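# Replace failed memory modules in open servers

## Task

Fix every open server on the bench: each slot in the middle memory bank of each server must end up holding a good module with both of its latches locked. A slot whose end lamp is lit had a failed module at the start, and that lamp stays on even after repair. Take replacements from the trays, and leave no loose part lying inside any server.

## Robot and tools

Robot: two arms, left_arm (on the +y side) and right_arm, each with a two-finger gripper whose fingers can fold. Grip parts with the outer quarter of the pads, near the fingertips; a grip nearer the palm may hold loosely, fail, or squeeze too hard. Fingertips pushed tip-first onto a surface fold easily unless fully closed, so a move can pass a surface almost unnoticed and spoil the next grip.

Frames. Scene frame: origin at table-top height midway between the nominal bases, +x out over the table, +z up, +y toward left_arm. Calibrated bases in the scene frame: left_arm at (+0.028, +0.480, +0.039) m, quat_wxyz (1, 0, 0, -0.021); right_arm at (+0.031, -0.376, +0.039) m, quat_wxyz (1, 0, 0, -0.012); up is +z in both. Each arm reports its hand pose, velocities and wrist-camera pose in its own base frame; fixed cameras and the table use the scene frame. In the gripper's own frame the fingers point along +z and open and close along y. end_effector_position is the spot between the pads when shut; fingertips extend about 33 mm past it (about 9 mm when fully open).

Row layout (used by execute_actions and move): 18 numbers, each in [-1, 1], always for both arms: left dx, dy, dz, rx, ry, rz, gripper position, force_limit, speed, then the same nine for the right arm. dx to rz are offsets, not poses: they count from that arm's Hand target as it stood when the action or move began, along that arm's base axes; 1.0 equals 0.6 m or 180 degrees; rx, ry, rz form one rotation vector, turning about the Hand target position. Repeating an offset moves further. Sending six zeros re-commands the current Hand target. Gripper numbers are absolute commands: position +1 fully open (140 mm), about -0.8 pads touch, -1 closes until blocked; force_limit sets pad force after a slow close (about 14 N at -1 up to 58 N at +1); speed sets closing rate (about 30 mm/s at -1 to 250 mm/s at +1); faster closes grip much harder. Both start at +1. To leave a gripper unchanged, resend its last three numbers, since 0 is itself a command.

Tools.
- execute_actions: actions is a list of actions; each action is a table of up to 15 rows, one row per 1/30 s control step; a short table repeats its final row to fill 15 steps. Every row counts from the action's starting pose. An empty list just reports state. cameras picks images (omitted or ["all"] gives all, [] none).
- move: target is one row or a list of up to 15 rows, all offsets from the same starting Hand targets; the gripper travels in straight lines, without avoiding obstacles. speed: m/s, 0.002 to 1, default 0.25 (turning up to twice that in rad/s), one value or one per target. blend: corner rounding in m per target. stop_force: 12 to 80 N, one value for both arms; ends an arm's path when push against its motion rises that much. Use it only slowly, not while the gripper turns, and leave it out when backing off a contact. zero (with stop_force): true re-zeroes force first; false lets pushes add up. blocking=false returns after 0.5 s while the move continues (not allowed with stop_force). In a list with stop_force, give all rows the same finger numbers.
- wait: seconds 0 to 10; arms hold their last commands.
- stop: brakes a running move; fingers keep going.
- zoom_image: camera (cam_head_left, cam_head_right, cam_high, cam_low, cam_left_wrist, cam_right_wrist) and region [x0, y0, x1, y1] in pixels, at most 504 by 504, from that camera's latest image.
- finished_scene: scene is the current scene number; ends it irreversibly once the servers are repaired.

Results: per arm, end_effector_position (m) and end_effector_quat_wxyz in the base frame; Hand target (the last commanded pose after clipping, from which the next offsets count); Tool commands; Joint velocities ("within noise" means at rest); Flange force along gripper axes (includes held weight, has error; "no reading" near singular poses). object_status: 0 moving, 1 blocked while opening, 2 blocked while closing (a grip: check for this after closing), 3 reached target or pads met. position_measured is in counts: 3 open, 75 about 100 mm, 139 about 60 mm, 200 about 20 mm, 230 pads together. A move adds a move: line such as done, off_target, moving, held or fault, plus limits (paced = pose clipped, held = steps withheld). Watch for MOTOR HOT and fault lines.

Motion notes: each control step clips the command to within 70 mm and 16 degrees of the measured gripper; grippers often settle short of targets, so resend the gap as an offset. A clearance check holds back commands that bring the arms too close. To stop pressing on something, command the target back past the gripper.

Avoid: dropping parts, releasing moving parts, anything falling or being left off the table, slams, hard pushes, arm-to-arm presses (including gripping the other arm's fingers), heavy parts held off-centre, and twisting stiff things. Contact torque at a joint limit (142 N m for waist, shoulder, elbow; 35.6 N m for the wrist joints) or 150 N outside force stops that arm for 10 s; a force fault while holding something fixed means release before moving. Long loads, stretched arms or pushing at unreachable poses overheat motors and lock the arm for 30 to 60 s or more.

Each tool is called after ">>>" as name(argument=value, ...) on one line, values as JSON.

## Session

>>> execute_actions(actions=[])

Scene clock: 0.00 s.
left_arm: end_effector_position=(+0.5038, -0.1427, +0.3631) position_measured=3 object_status=3 end_effector_quat_wxyz=(-0.117, +0.737, -0.456, +0.484) | right_arm: end_effector_position=(+1.0061, -0.2611, +0.0881) position_measured=3 object_status=3 end_effector_quat_wxyz=(+0.015, +0.907, -0.175, +0.383)
Joint positions: left_arm=[0.194 -0.631 -0.792 0.844 -0.601 -0.243] | right_arm=[-0.098 1.023 0.836 0.164 -0.607 1.191]
Joint velocities: within noise
Flange force (N): no reading
Hand target: left_arm +0.5038, -0.1427, +0.3631; -0.117, +0.737, -0.456, +0.484 | right_arm +1.0061, -0.2611, +0.0881; +0.015, +0.907, -0.175, +0.383
Tool commands: left_gripper/position=+1.0 left_gripper/force_limit=+1.0 left_gripper/speed=+1.0 right_gripper/position=+1.0 right_gripper/force_limit=+1.0 right_gripper/speed=+1.0

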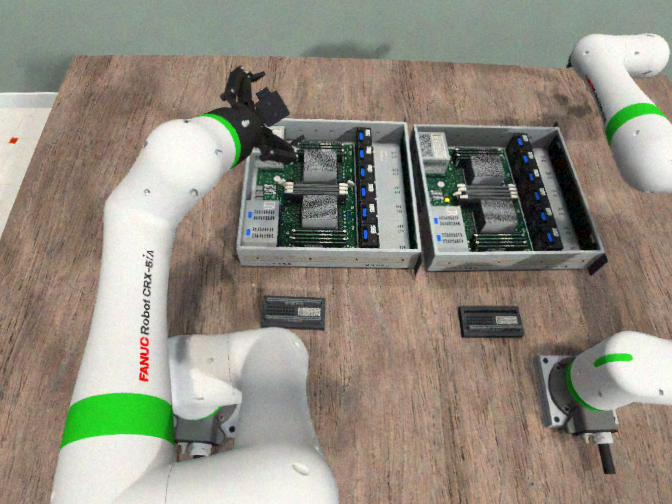

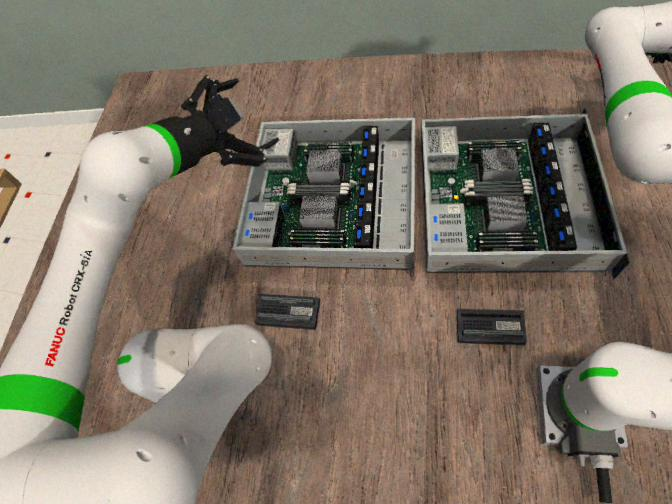

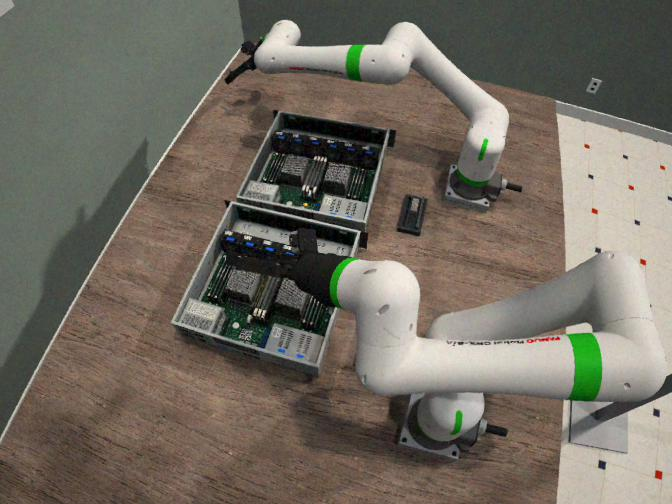

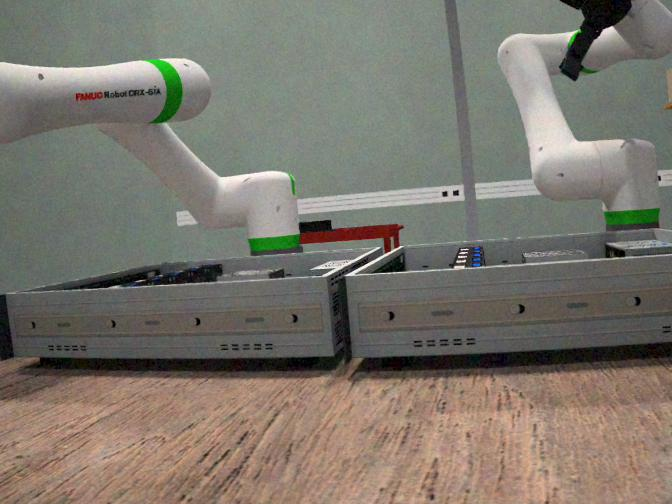

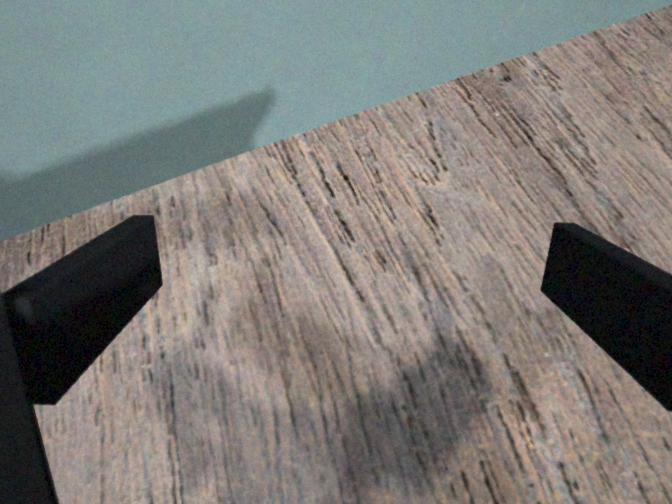

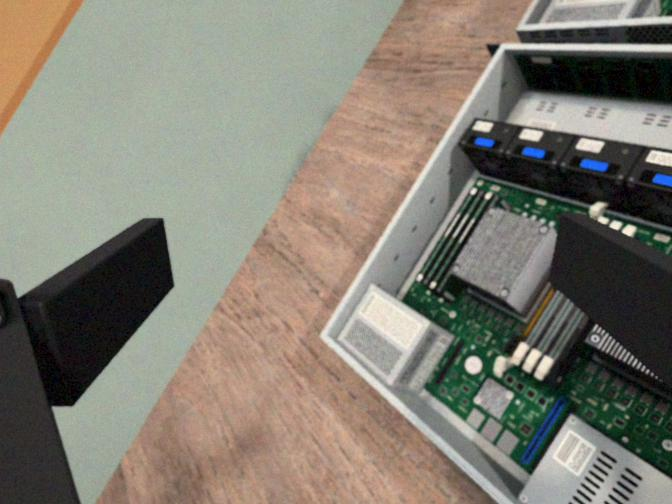

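>>> zoom_image(camera="cam_head_right", region=[265, 140, 385, 240])

>>> zoom_image(camera="cam_head_right", region=[420, 140, 560, 250])

>>> zoom_image(camera="cam_head_right", region=[240, 280, 540, 360])

>>> zoom_image(camera="cam_head_left", region=[260, 140, 380, 240])

>>> zoom_image(camera="cam_high", region=[240, 110, 390, 220])

Scaled by 4.200.

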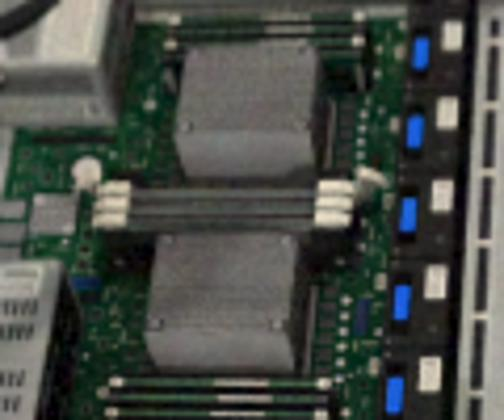

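Scaled by 3.600.

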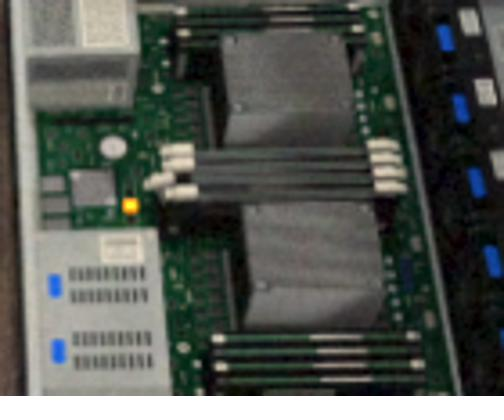

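Scaled by 1.680.

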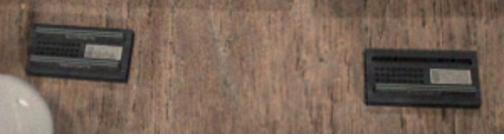

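Scaled by 4.200.

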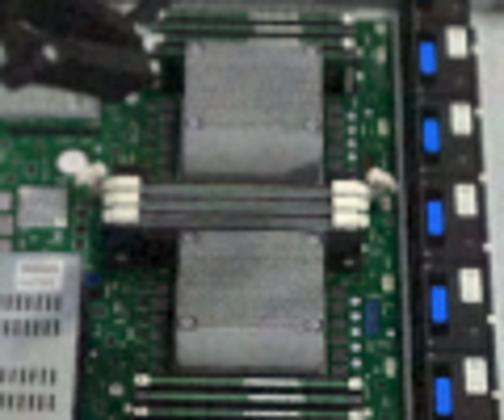

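Scaled by 3.360.

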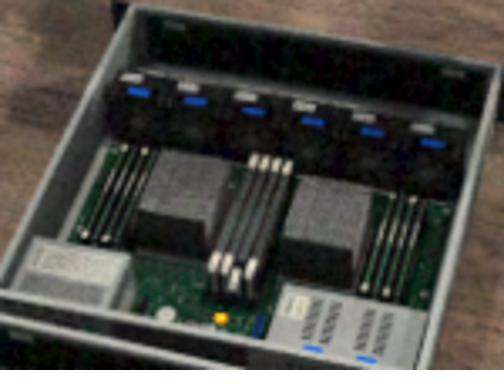

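>>> move(target=[[0.098,-0.295,-0.072,0.174,0.286,-0.134,1,1,1,-0.2,0,0.38,0,0,0,1,1,1],[0.098,-0.295,-0.072,0.174,0.286,-0.134,1,1,1,-0.782,0.535,0.387,0.195,0.180,-0.358,1,1,1]], blend=0.05, cameras=["cam_head_right","cam_left_wrist","cam_right_wrist"])

Scene clock: 39.83 s.
left_arm: end_effector_position=(+0.5626, -0.3197, +0.3199) position_measured=3 object_status=3 end_effector_quat_wxyz=(+0.001, +0.707, -0.707, +0.000) | right_arm: end_effector_position=(+0.5369, +0.0599, +0.3202) position_measured=3 object_status=3 end_effector_quat_wxyz=(+0.000, +0.707, -0.707, +0.000)
Joint positions: left_arm=[-0.313 0.603 0.969 0.002 -1.937 0.314] | right_arm=[0.354 0.259 0.482 0 -1.794 -0.355]
Joint velocities: within noise
Flange force (N): left_arm=no reading | right_arm=[-2.2 -6.5 -1.3]
Hand target: left_arm +0.5626, -0.3197, +0.3199; +0.001, +0.707, -0.707, +0.000 | right_arm +0.5369, +0.0599, +0.3203; +0.000, +0.707, -0.707, +0.000
Off the commanded pose: left_arm 0.000 m, 0 deg | right_arm 0.000 m, 0 deg.
move: done
camera_calibration:
cam_left_wrist: T_world_to_cam=[[-0.999626, 0.0272849, 0.00156055, 0.580023], [0.0260535, 0.934153, 0.35592, 0.173022], [0.00825344, 0.355827, -0.934515, 0.547436], [0, 0, 0, 1]] pos_world=[0.57078, -0.372248, 0.4491]
cam_right_wrist: T_world_to_cam=[[-0.999752, -0.0222556, 0.000870919, 0.544945], [-0.0205375, 0.936292, 0.35062, -0.150306], [-0.00861869, 0.350515, -0.936517, 0.424993], [0, 0, 0, 1]] pos_world=[0.545386, 0.00389174, 0.450239]
Images, in order (width x height): cam_head_right 672x504, cam_left_wrist 672x504, cam_right_wrist 672x504.

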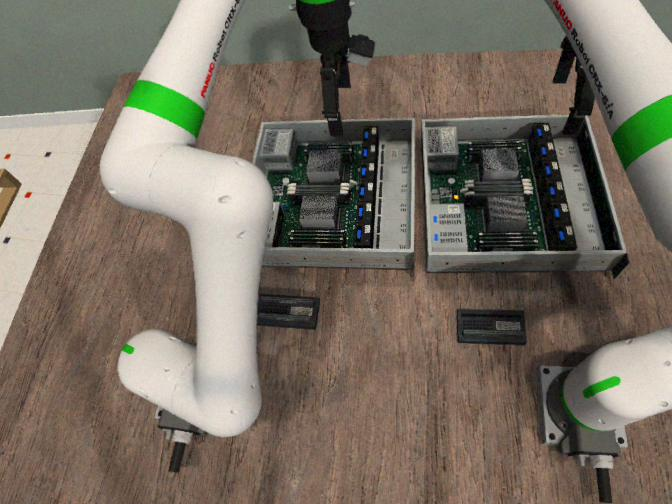

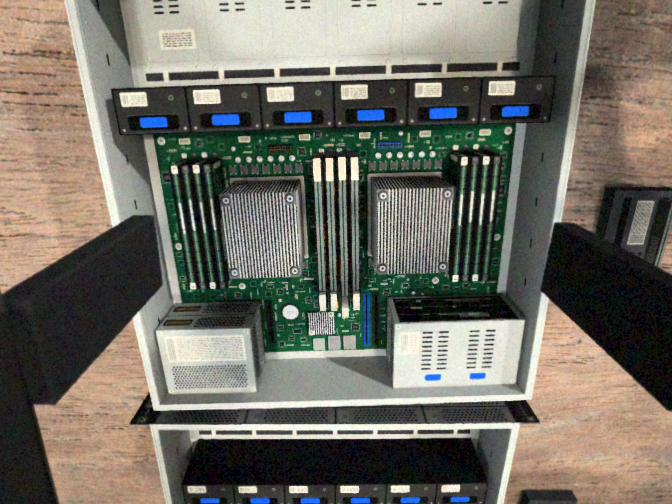

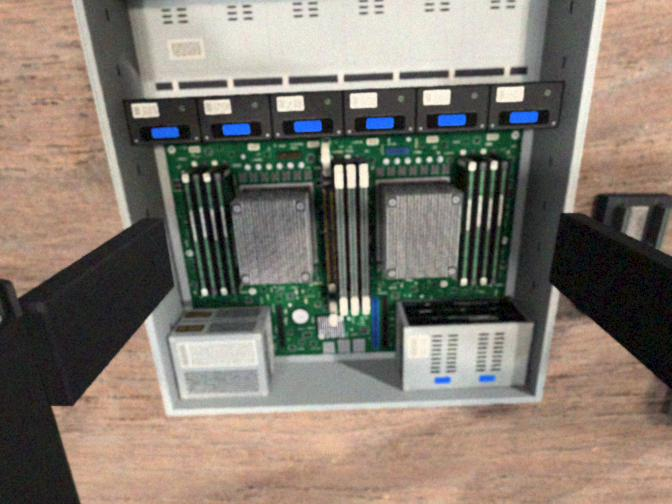

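>>> zoom_image(camera="cam_left_wrist", region=[270, 120, 410, 340])

>>> zoom_image(camera="cam_right_wrist", region=[270, 120, 410, 340])

>>> zoom_image(camera="cam_head_right", region=[240, 280, 340, 340])

>>> zoom_image(camera="cam_head_right", region=[440, 290, 540, 360])

Scaled by 2.291.

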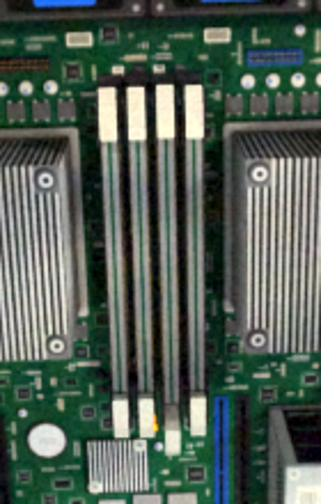

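Scaled by 2.291.

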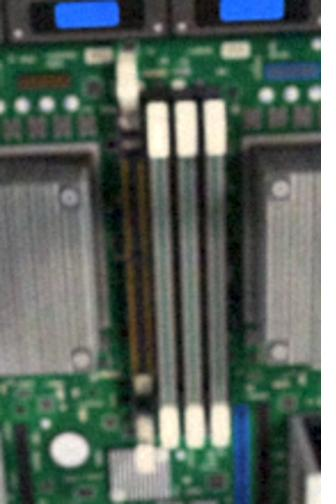

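Scaled by 5.040.

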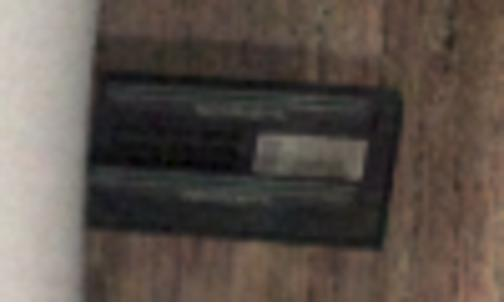

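Scaled by 5.040.

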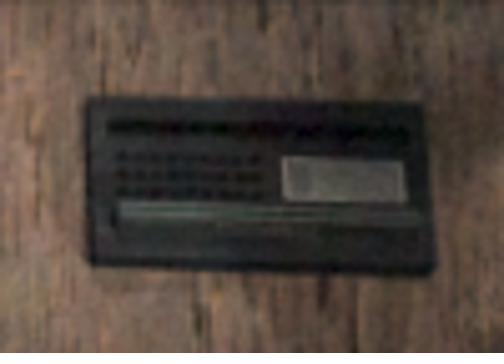

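>>> move(target=[0,0.1,-0.23,0,0,0,1,1,1,0,0.13,-0.23,0,0,0,1,1,1], cameras=["cam_left_wrist","cam_right_wrist"])

>>> zoom_image(camera="cam_left_wrist", region=[260, 150, 460, 350])

>>> zoom_image(camera="cam_right_wrist", region=[260, 50, 460, 400])

Scene clock: 79.03 s.
left_arm: end_effector_position=(+0.5626, -0.2597, +0.1820) position_measured=3 object_status=3 end_effector_quat_wxyz=(+0.001, +0.707, -0.707, +0.000) | right_arm: end_effector_position=(+0.5369, +0.1379, +0.1823) position_measured=3 object_status=3 end_effector_quat_wxyz=(+0.000, +0.707, -0.707, +0.000)
Joint positions: left_arm=[-0.22 0.445 0.406 0.002 -1.533 0.22] | right_arm=[0.488 0.273 0.178 0 -1.475 -0.489]
Joint velocities: within noise
Flange force (N): left_arm=[-0.1 -4.6 1.8] | right_arm=[-3.1 -6.2 0.6]
Hand target: left_arm +0.5626, -0.2597, +0.1819; +0.001, +0.707, -0.707, +0.000 | right_arm +0.5369, +0.1379, +0.1823; +0.000, +0.707, -0.707, +0.000
Off the commanded pose: left_arm 0.000 m, 0 deg | right_arm 0.000 m, 0 deg.
move: done
camera_calibration:
cam_left_wrist: T_world_to_cam=[[-0.999626, 0.0272849, 0.00156055, 0.578601], [0.0260535, 0.934153, 0.35592, 0.16609], [0.00825344, 0.355827, -0.934515, 0.397123], [0, 0, 0, 1]] pos_world=[0.57078, -0.312248, 0.3111]
cam_right_wrist: T_world_to_cam=[[-0.999753, -0.022221, 0.00077712, 0.546826], [-0.020538, 0.936293, 0.350618, -0.174857], [-0.00851871, 0.350516, -0.936518, 0.268394], [0, 0, 0, 1]] pos_world=[0.545386, 0.0817917, 0.312239]
Images, in order (width x height): cam_left_wrist 672x504, cam_right_wrist 672x504.

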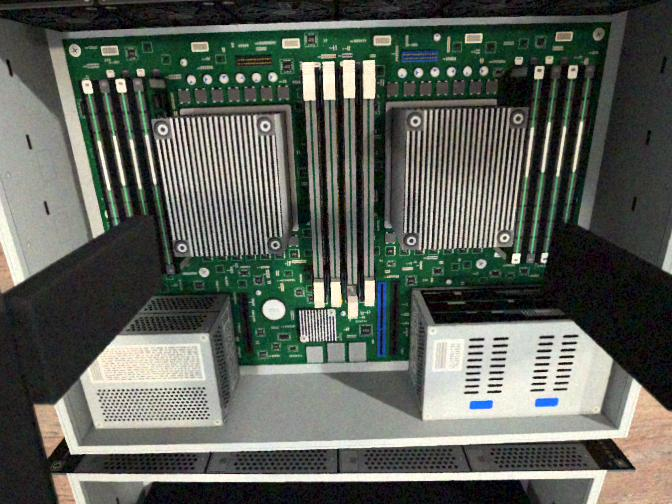

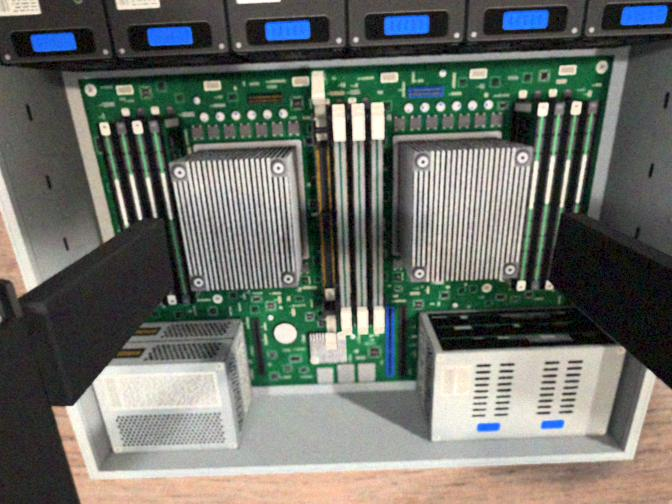

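Scaled by 2.520.

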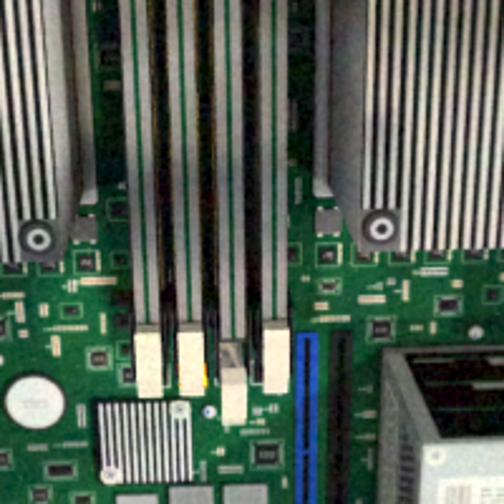

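Scaled by 1.440.

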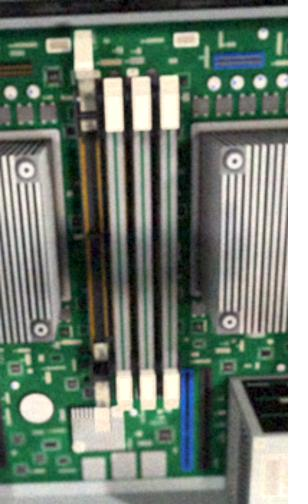

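>>> execute_actions(actions=[])

>>> zoom_image(camera="cam_head_right", region=[435, 165, 485, 210])

>>> zoom_image(camera="cam_head_left", region=[420, 165, 480, 210])

>>> zoom_image(camera="cam_left_wrist", region=[300, 260, 400, 340])

>>> zoom_image(camera="cam_right_wrist", region=[290, 280, 410, 380])

Scene clock: 86.83 s.
left_arm: end_effector_position=(+0.5626, -0.2597, +0.1819) position_measured=3 object_status=3 end_effector_quat_wxyz=(+0.001, +0.707, -0.707, +0.000) | right_arm: end_effector_position=(+0.5369, +0.1379, +0.1823) position_measured=3 object_status=3 end_effector_quat_wxyz=(+0.000, +0.707, -0.707, +0.000)
Joint positions: left_arm=[-0.22 0.445 0.406 0.002 -1.533 0.22] | right_arm=[0.488 0.273 0.178 0 -1.475 -0.489]
Joint velocities: within noise
Flange force (N): left_arm=[-0.2 -4.2 1.9] | right_arm=[-3.2 -6.5 0.7]
Hand target: left_arm +0.5626, -0.2597, +0.1819; +0.001, +0.707, -0.707, +0.000 | right_arm +0.5369, +0.1379, +0.1823; +0.000, +0.707, -0.707, +0.000
Tool commands: left_gripper/position=+1.0 left_gripper/force_limit=+1.0 left_gripper/speed=+1.0 right_gripper/position=+1.0 right_gripper/force_limit=+1.0 right_gripper/speed=+1.0
Off the commanded pose: left_arm 0.000 m, 0 deg | right_arm 0.000 m, 0 deg.
camera_calibration:
cam_left_wrist: T_world_to_cam=[[-0.999626, 0.0272849, 0.00156055, 0.578601], [0.0260535, 0.934153, 0.35592, 0.16609], [0.00825344, 0.355827, -0.934515, 0.397123], [0, 0, 0, 1]] pos_world=[0.57078, -0.312248, 0.3111]
cam_right_wrist: T_world_to_cam=[[-0.999752, -0.0222556, 0.000870919, 0.546801], [-0.0205375, 0.936292, 0.35062, -0.174951], [-0.00861869, 0.350515, -0.936517, 0.268413], [0, 0, 0, 1]] pos_world=[0.545386, 0.0818917, 0.312239]

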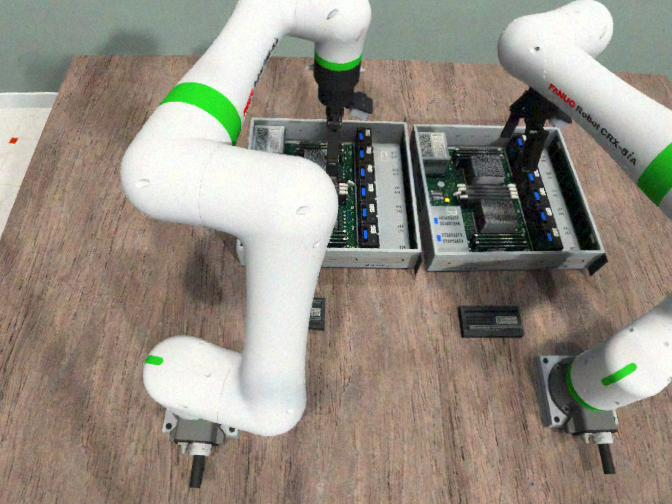

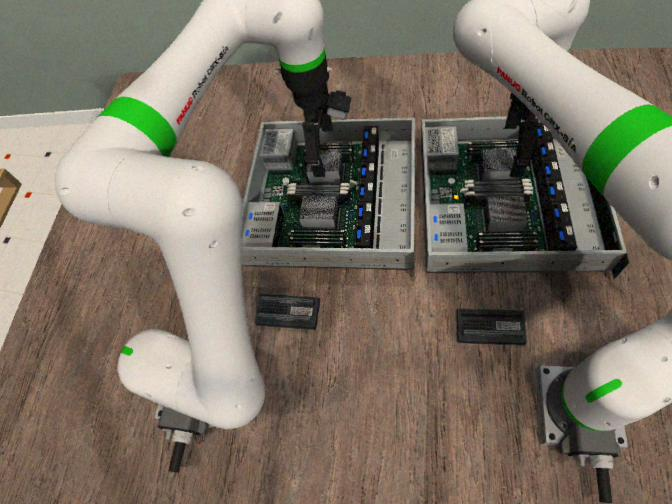

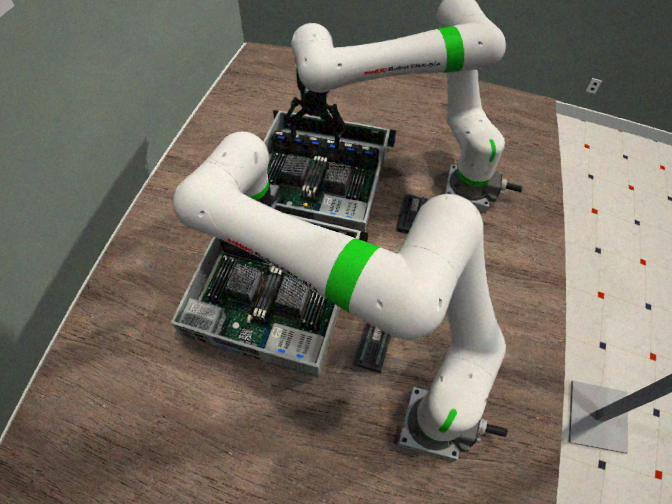

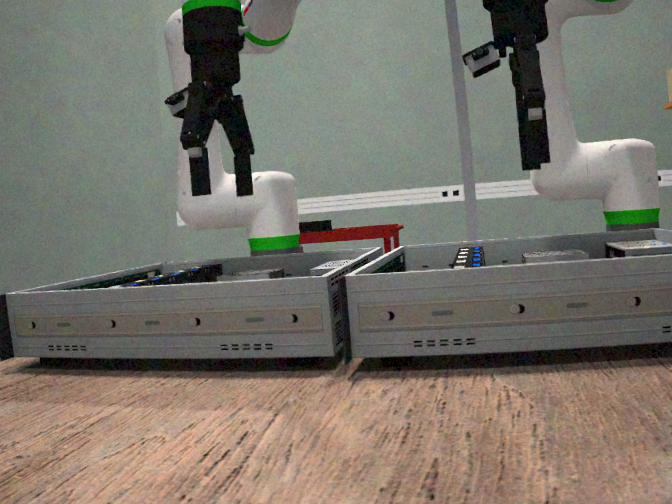

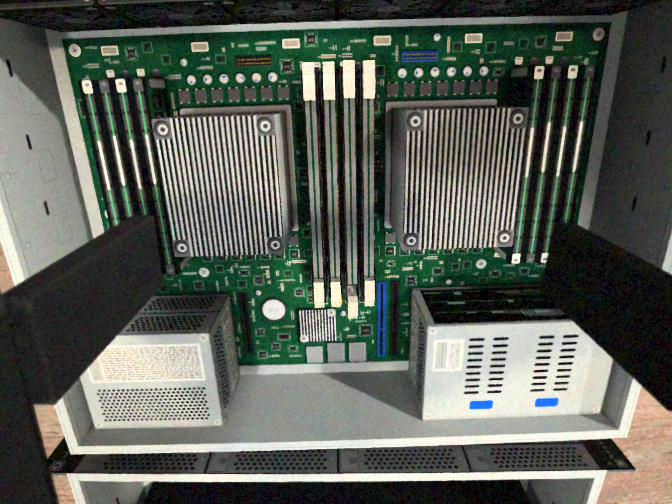

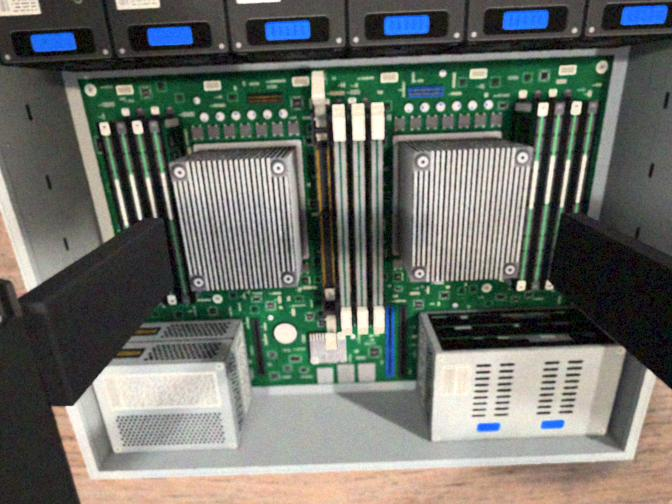

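Scaled by 10.080.

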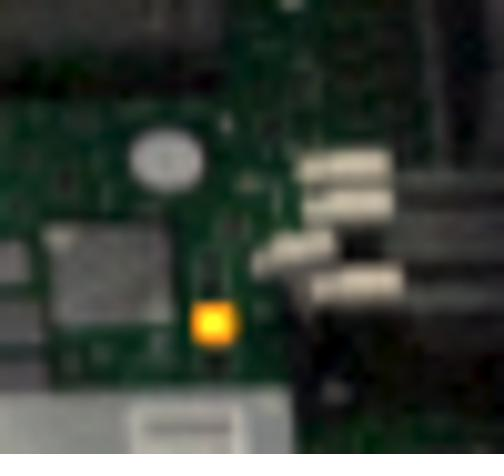

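Scaled by 8.400.

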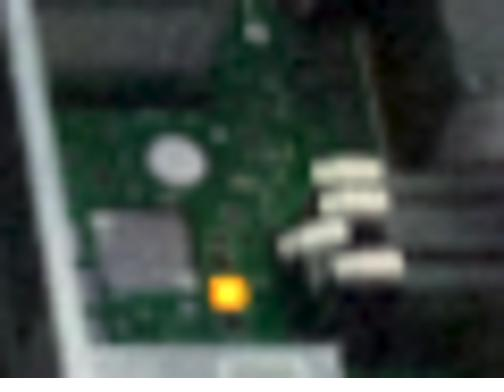

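Scaled by 5.040.

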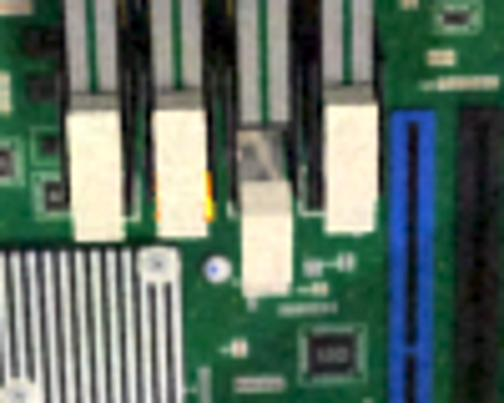

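Scaled by 4.200.

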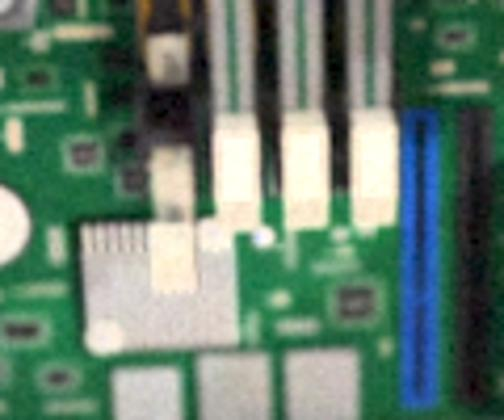

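>>> move(target=[[0,0,0.15,0,0,0,1,1,1,0,0,0.15,0,0,0,1,1,1],[-0.573,-0.02,0.07,0,0,0,1,1,1,-0.605,-0.07,0.07,0,0,0,1,1,1]], blend=0.04, cameras=["cam_head_left","cam_left_wrist","cam_right_wrist"])

Scene clock: 108.57 s.
left_arm: end_effector_position=(+0.2188, -0.2717, +0.2239) position_measured=3 object_status=3 end_effector_quat_wxyz=(+0.001, +0.707, -0.707, +0.000) | right_arm: end_effector_position=(+0.1739, +0.0959, +0.2243) position_measured=3 object_status=3 end_effector_quat_wxyz=(+0.000, +0.707, -0.707, +0.000)
Joint positions: left_arm=[-0.509 -0.262 -0.264 0.002 -1.57 0.509] | right_arm=[1.219 -0.722 -0.516 0.001 -1.777 -1.22]
Joint velocities: within noise
Flange force (N): left_arm=[1.1 -4.6 1.3] | right_arm=no reading
Hand target: left_arm +0.2188, -0.2717, +0.2239; +0.001, +0.707, -0.707, +0.000 | right_arm +0.1739, +0.0959, +0.2243; +0.000, +0.707, -0.707, +0.000
Off the commanded pose: left_arm 0.000 m, 0 deg | right_arm 0.000 m, 0 deg.
move: done
camera_calibration:
cam_left_wrist: T_world_to_cam=[[-0.999626, 0.0272849, 0.00156055, 0.235191], [0.0260535, 0.934153, 0.35592, 0.171308], [0.00825344, 0.355827, -0.934515, 0.44348], [0, 0, 0, 1]] pos_world=[0.22698, -0.324248, 0.3531]
cam_right_wrist: T_world_to_cam=[[-0.999752, -0.0222556, 0.000870919, 0.18292], [-0.0205375, 0.936292, 0.35062, -0.157808], [-0.00861869, 0.350515, -0.936517, 0.31934], [0, 0, 0, 1]] pos_world=[0.182386, 0.0398917, 0.354239]
Images, in order (width x height): cam_head_left 672x504, cam_left_wrist 672x504, cam_right_wrist 672x504.

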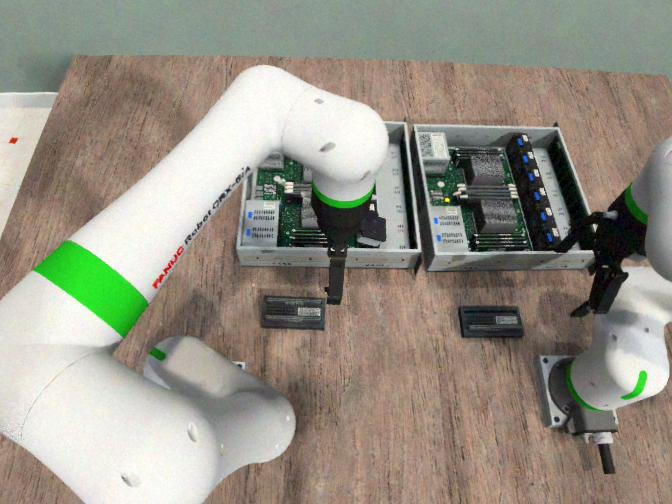

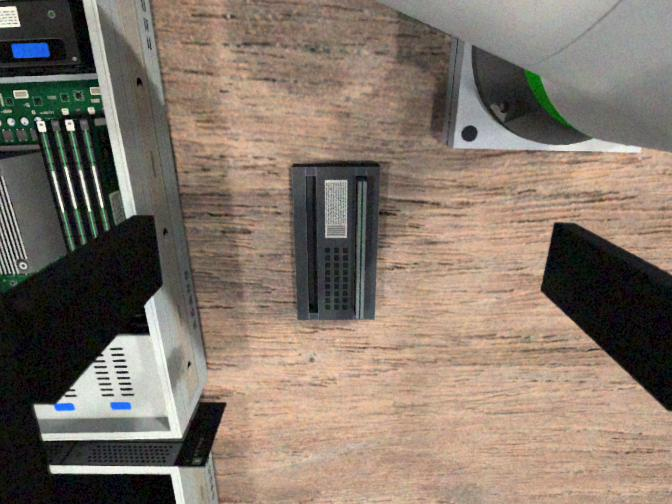

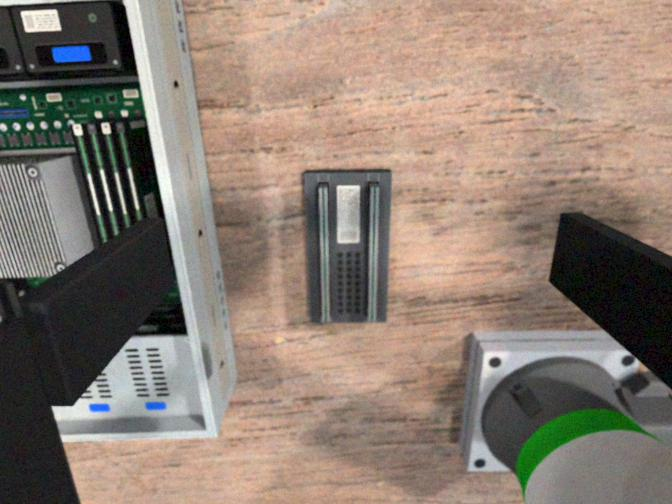

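>>> zoom_image(camera="cam_right_wrist", region=[290, 150, 410, 340])

>>> zoom_image(camera="cam_left_wrist", region=[280, 150, 400, 340])

>>> zoom_image(camera="cam_head_left", region=[255, 285, 335, 340])

Scaled by 2.653.

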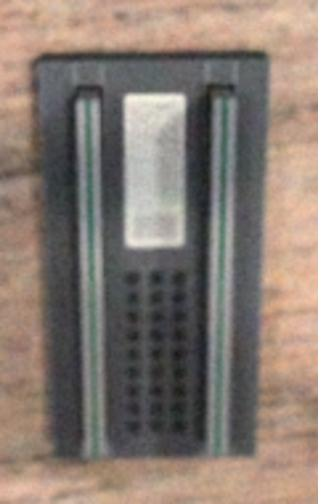

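Scaled by 2.653.

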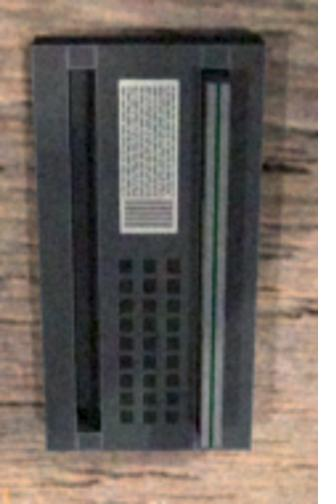

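Scaled by 6.300.

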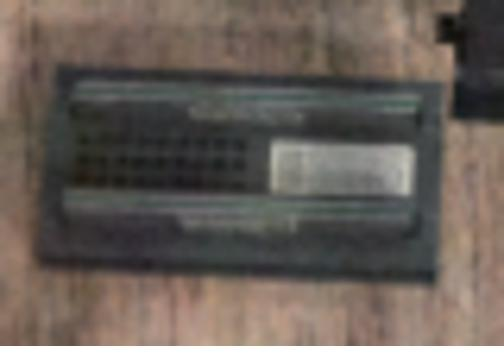

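>>> move(target=[-0.037,0.134,-0.173,0,0,0,-0.41,1,1,0,0,0,0,0,0,1,1,1], cameras=["cam_right_wrist","cam_head_left","cam_low"])

>>> zoom_image(camera="cam_low", region=[430, 170, 580, 270])

Scene clock: 135.77 s.
left_arm: end_effector_position=(+0.1966, -0.1913, +0.1201) position_measured=181 object_status=3 end_effector_quat_wxyz=(+0.001, +0.707, -0.707, +0.000) | right_arm: end_effector_position=(+0.1739, +0.0959, +0.2243) position_measured=3 object_status=3 end_effector_quat_wxyz=(+0.000, +0.707, -0.707, +0.000)
Joint positions: left_arm=[-0.275 -0.459 -0.637 0.002 -1.394 0.275] | right_arm=[1.219 -0.722 -0.516 0.001 -1.777 -1.22]
Joint velocities: within noise
Flange force (N): left_arm=[0.9 -6.0 2.6] | right_arm=no reading
Hand target: left_arm +0.1966, -0.1913, +0.1201; +0.001, +0.707, -0.707, +0.000 | right_arm +0.1739, +0.0959, +0.2243; +0.000, +0.707, -0.707, +0.000
Off the commanded pose: left_arm 0.000 m, 0 deg | right_arm 0.000 m, 0 deg.
move: done
camera_calibration:
cam_right_wrist: T_world_to_cam=[[-0.999752, -0.0222556, 0.000870919, 0.18292], [-0.0205375, 0.936292, 0.35062, -0.157808], [-0.00861869, 0.350515, -0.936517, 0.31934], [0, 0, 0, 1]] pos_world=[0.182386, 0.0398917, 0.354239]
Images, in order (width x height): cam_head_left 672x504, cam_low 672x504, cam_right_wrist 672x504.

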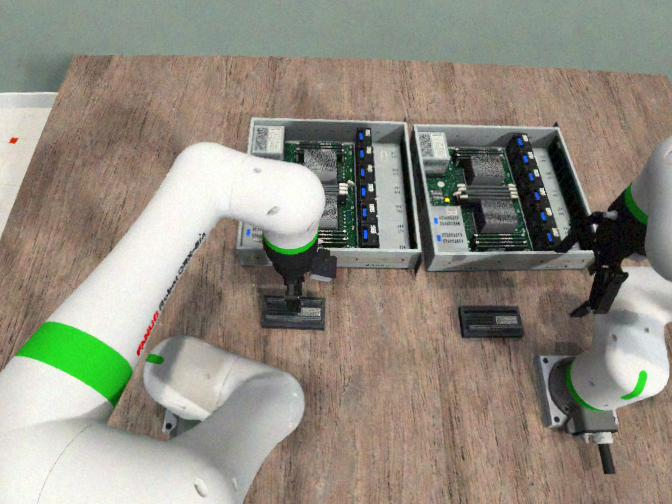

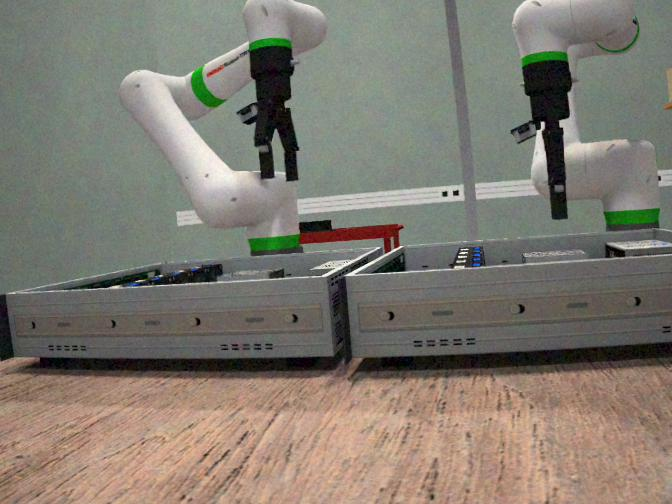

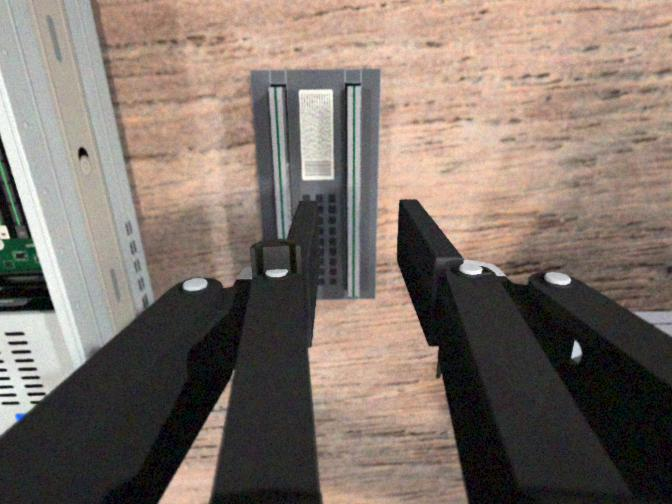

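Scaled by 3.360.

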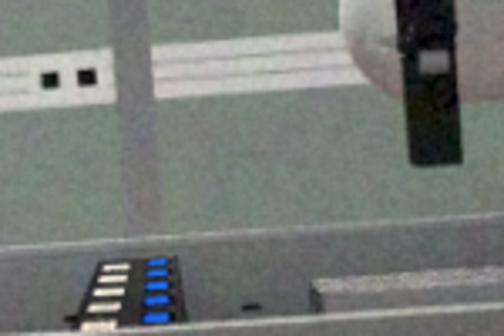

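>>> move(target=[-0.0042,0.03,-0.11,0,0,0,-0.41,1,1,0,0,0,0,0,0,1,1,1], cameras=["cam_right_wrist"])

>>> zoom_image(camera="cam_right_wrist", region=[220, 50, 480, 320])

Scene clock: 151.53 s.
left_arm: end_effector_position=(+0.1941, -0.1733, +0.0542) position_measured=181 object_status=3 end_effector_quat_wxyz=(+0.001, +0.707, -0.707, +0.000) | right_arm: end_effector_position=(+0.1739, +0.0959, +0.2243) position_measured=3 object_status=3 end_effector_quat_wxyz=(+0.000, +0.707, -0.707, +0.000)
Joint positions: left_arm=[-0.203 -0.455 -0.794 0.002 -1.233 0.202] | right_arm=[1.219 -0.722 -0.516 0.001 -1.777 -1.22]
Joint velocities: within noise
Flange force (N): left_arm=[0.4 -6.0 3.6] | right_arm=no reading
Hand target: left_arm +0.1941, -0.1733, +0.0541; +0.001, +0.707, -0.707, +0.000 | right_arm +0.1739, +0.0959, +0.2243; +0.000, +0.707, -0.707, +0.000
Off the commanded pose: left_arm 0.000 m, 0 deg | right_arm 0.000 m, 0 deg.
move: done
camera_calibration:
cam_right_wrist: T_world_to_cam=[[-0.999752, -0.0222556, 0.000870919, 0.18292], [-0.0205375, 0.936292, 0.35062, -0.157808], [-0.00861869, 0.350515, -0.936517, 0.31934], [0, 0, 0, 1]] pos_world=[0.182386, 0.0398917, 0.354239]
Images, in order (width x height): cam_right_wrist 672x504.

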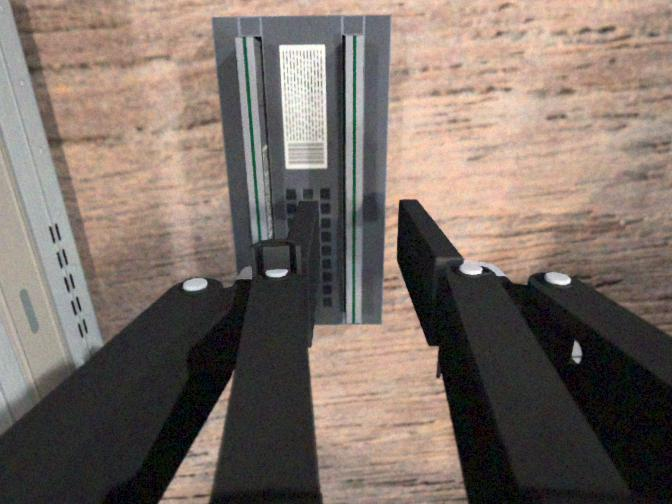

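Scaled by 1.867.

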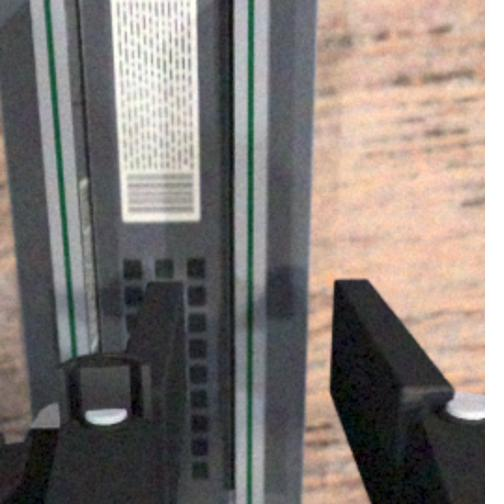

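>>> move(target=[0,0,-0.045,0,0,0,-0.41,1,1,0,0,0,0,0,0,1,1,1], speed=0.1, cameras=["cam_right_wrist","cam_head_left","cam_head_right"])

>>> zoom_image(camera="cam_right_wrist", region=[220, 50, 480, 320])

>>> zoom_image(camera="cam_head_left", region=[250, 260, 350, 340])

Scene clock: 173.93 s.
left_arm: end_effector_position=(+0.1942, -0.1732, +0.0272) position_measured=181 object_status=3 end_effector_quat_wxyz=(+0.001, +0.707, -0.707, +0.000) | right_arm: end_effector_position=(+0.1739, +0.0959, +0.2243) position_measured=3 object_status=3 end_effector_quat_wxyz=(+0.000, +0.707, -0.707, +0.000)
Joint positions: left_arm=[-0.203 -0.419 -0.841 0.002 -1.15 0.202] | right_arm=[1.219 -0.722 -0.516 0.001 -1.777 -1.22]
Joint velocities: within noise
Flange force (N): left_arm=[-0.3 -5.8 4.0] | right_arm=no reading
Hand target: left_arm +0.1941, -0.1733, +0.0271; +0.001, +0.707, -0.707, +0.000 | right_arm +0.1739, +0.0959, +0.2243; +0.000, +0.707, -0.707, +0.000
Off the commanded pose: left_arm 0.000 m, 0 deg | right_arm 0.000 m, 0 deg.
move: done
camera_calibration:
cam_right_wrist: T_world_to_cam=[[-0.999752, -0.0222556, 0.000870919, 0.18292], [-0.0205375, 0.936292, 0.35062, -0.157808], [-0.00861869, 0.350515, -0.936517, 0.31934], [0, 0, 0, 1]] pos_world=[0.182386, 0.0398917, 0.354239]
Images, in order (width x height): cam_head_left 672x504, cam_head_right 672x504, cam_right_wrist 672x504.

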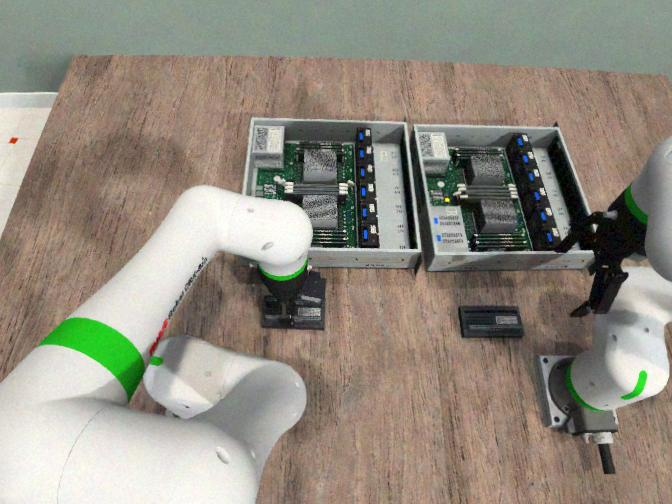

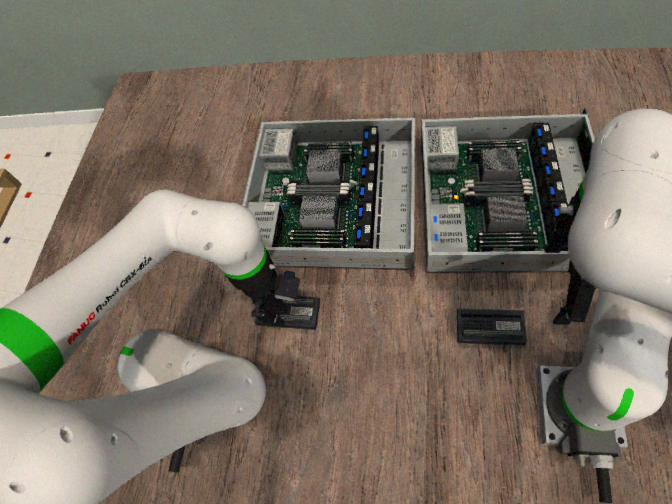

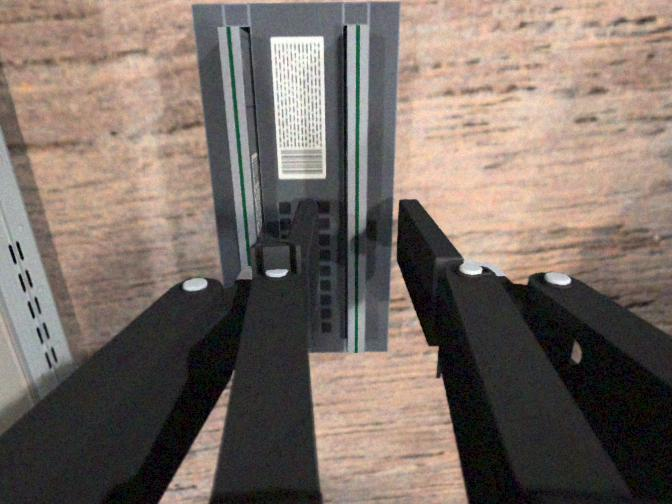

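Scaled by 1.867.

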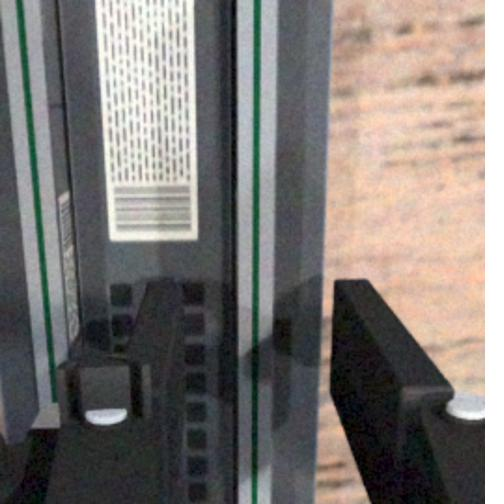

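Scaled by 5.040.

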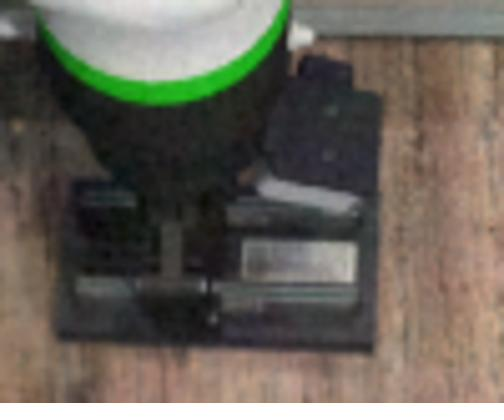

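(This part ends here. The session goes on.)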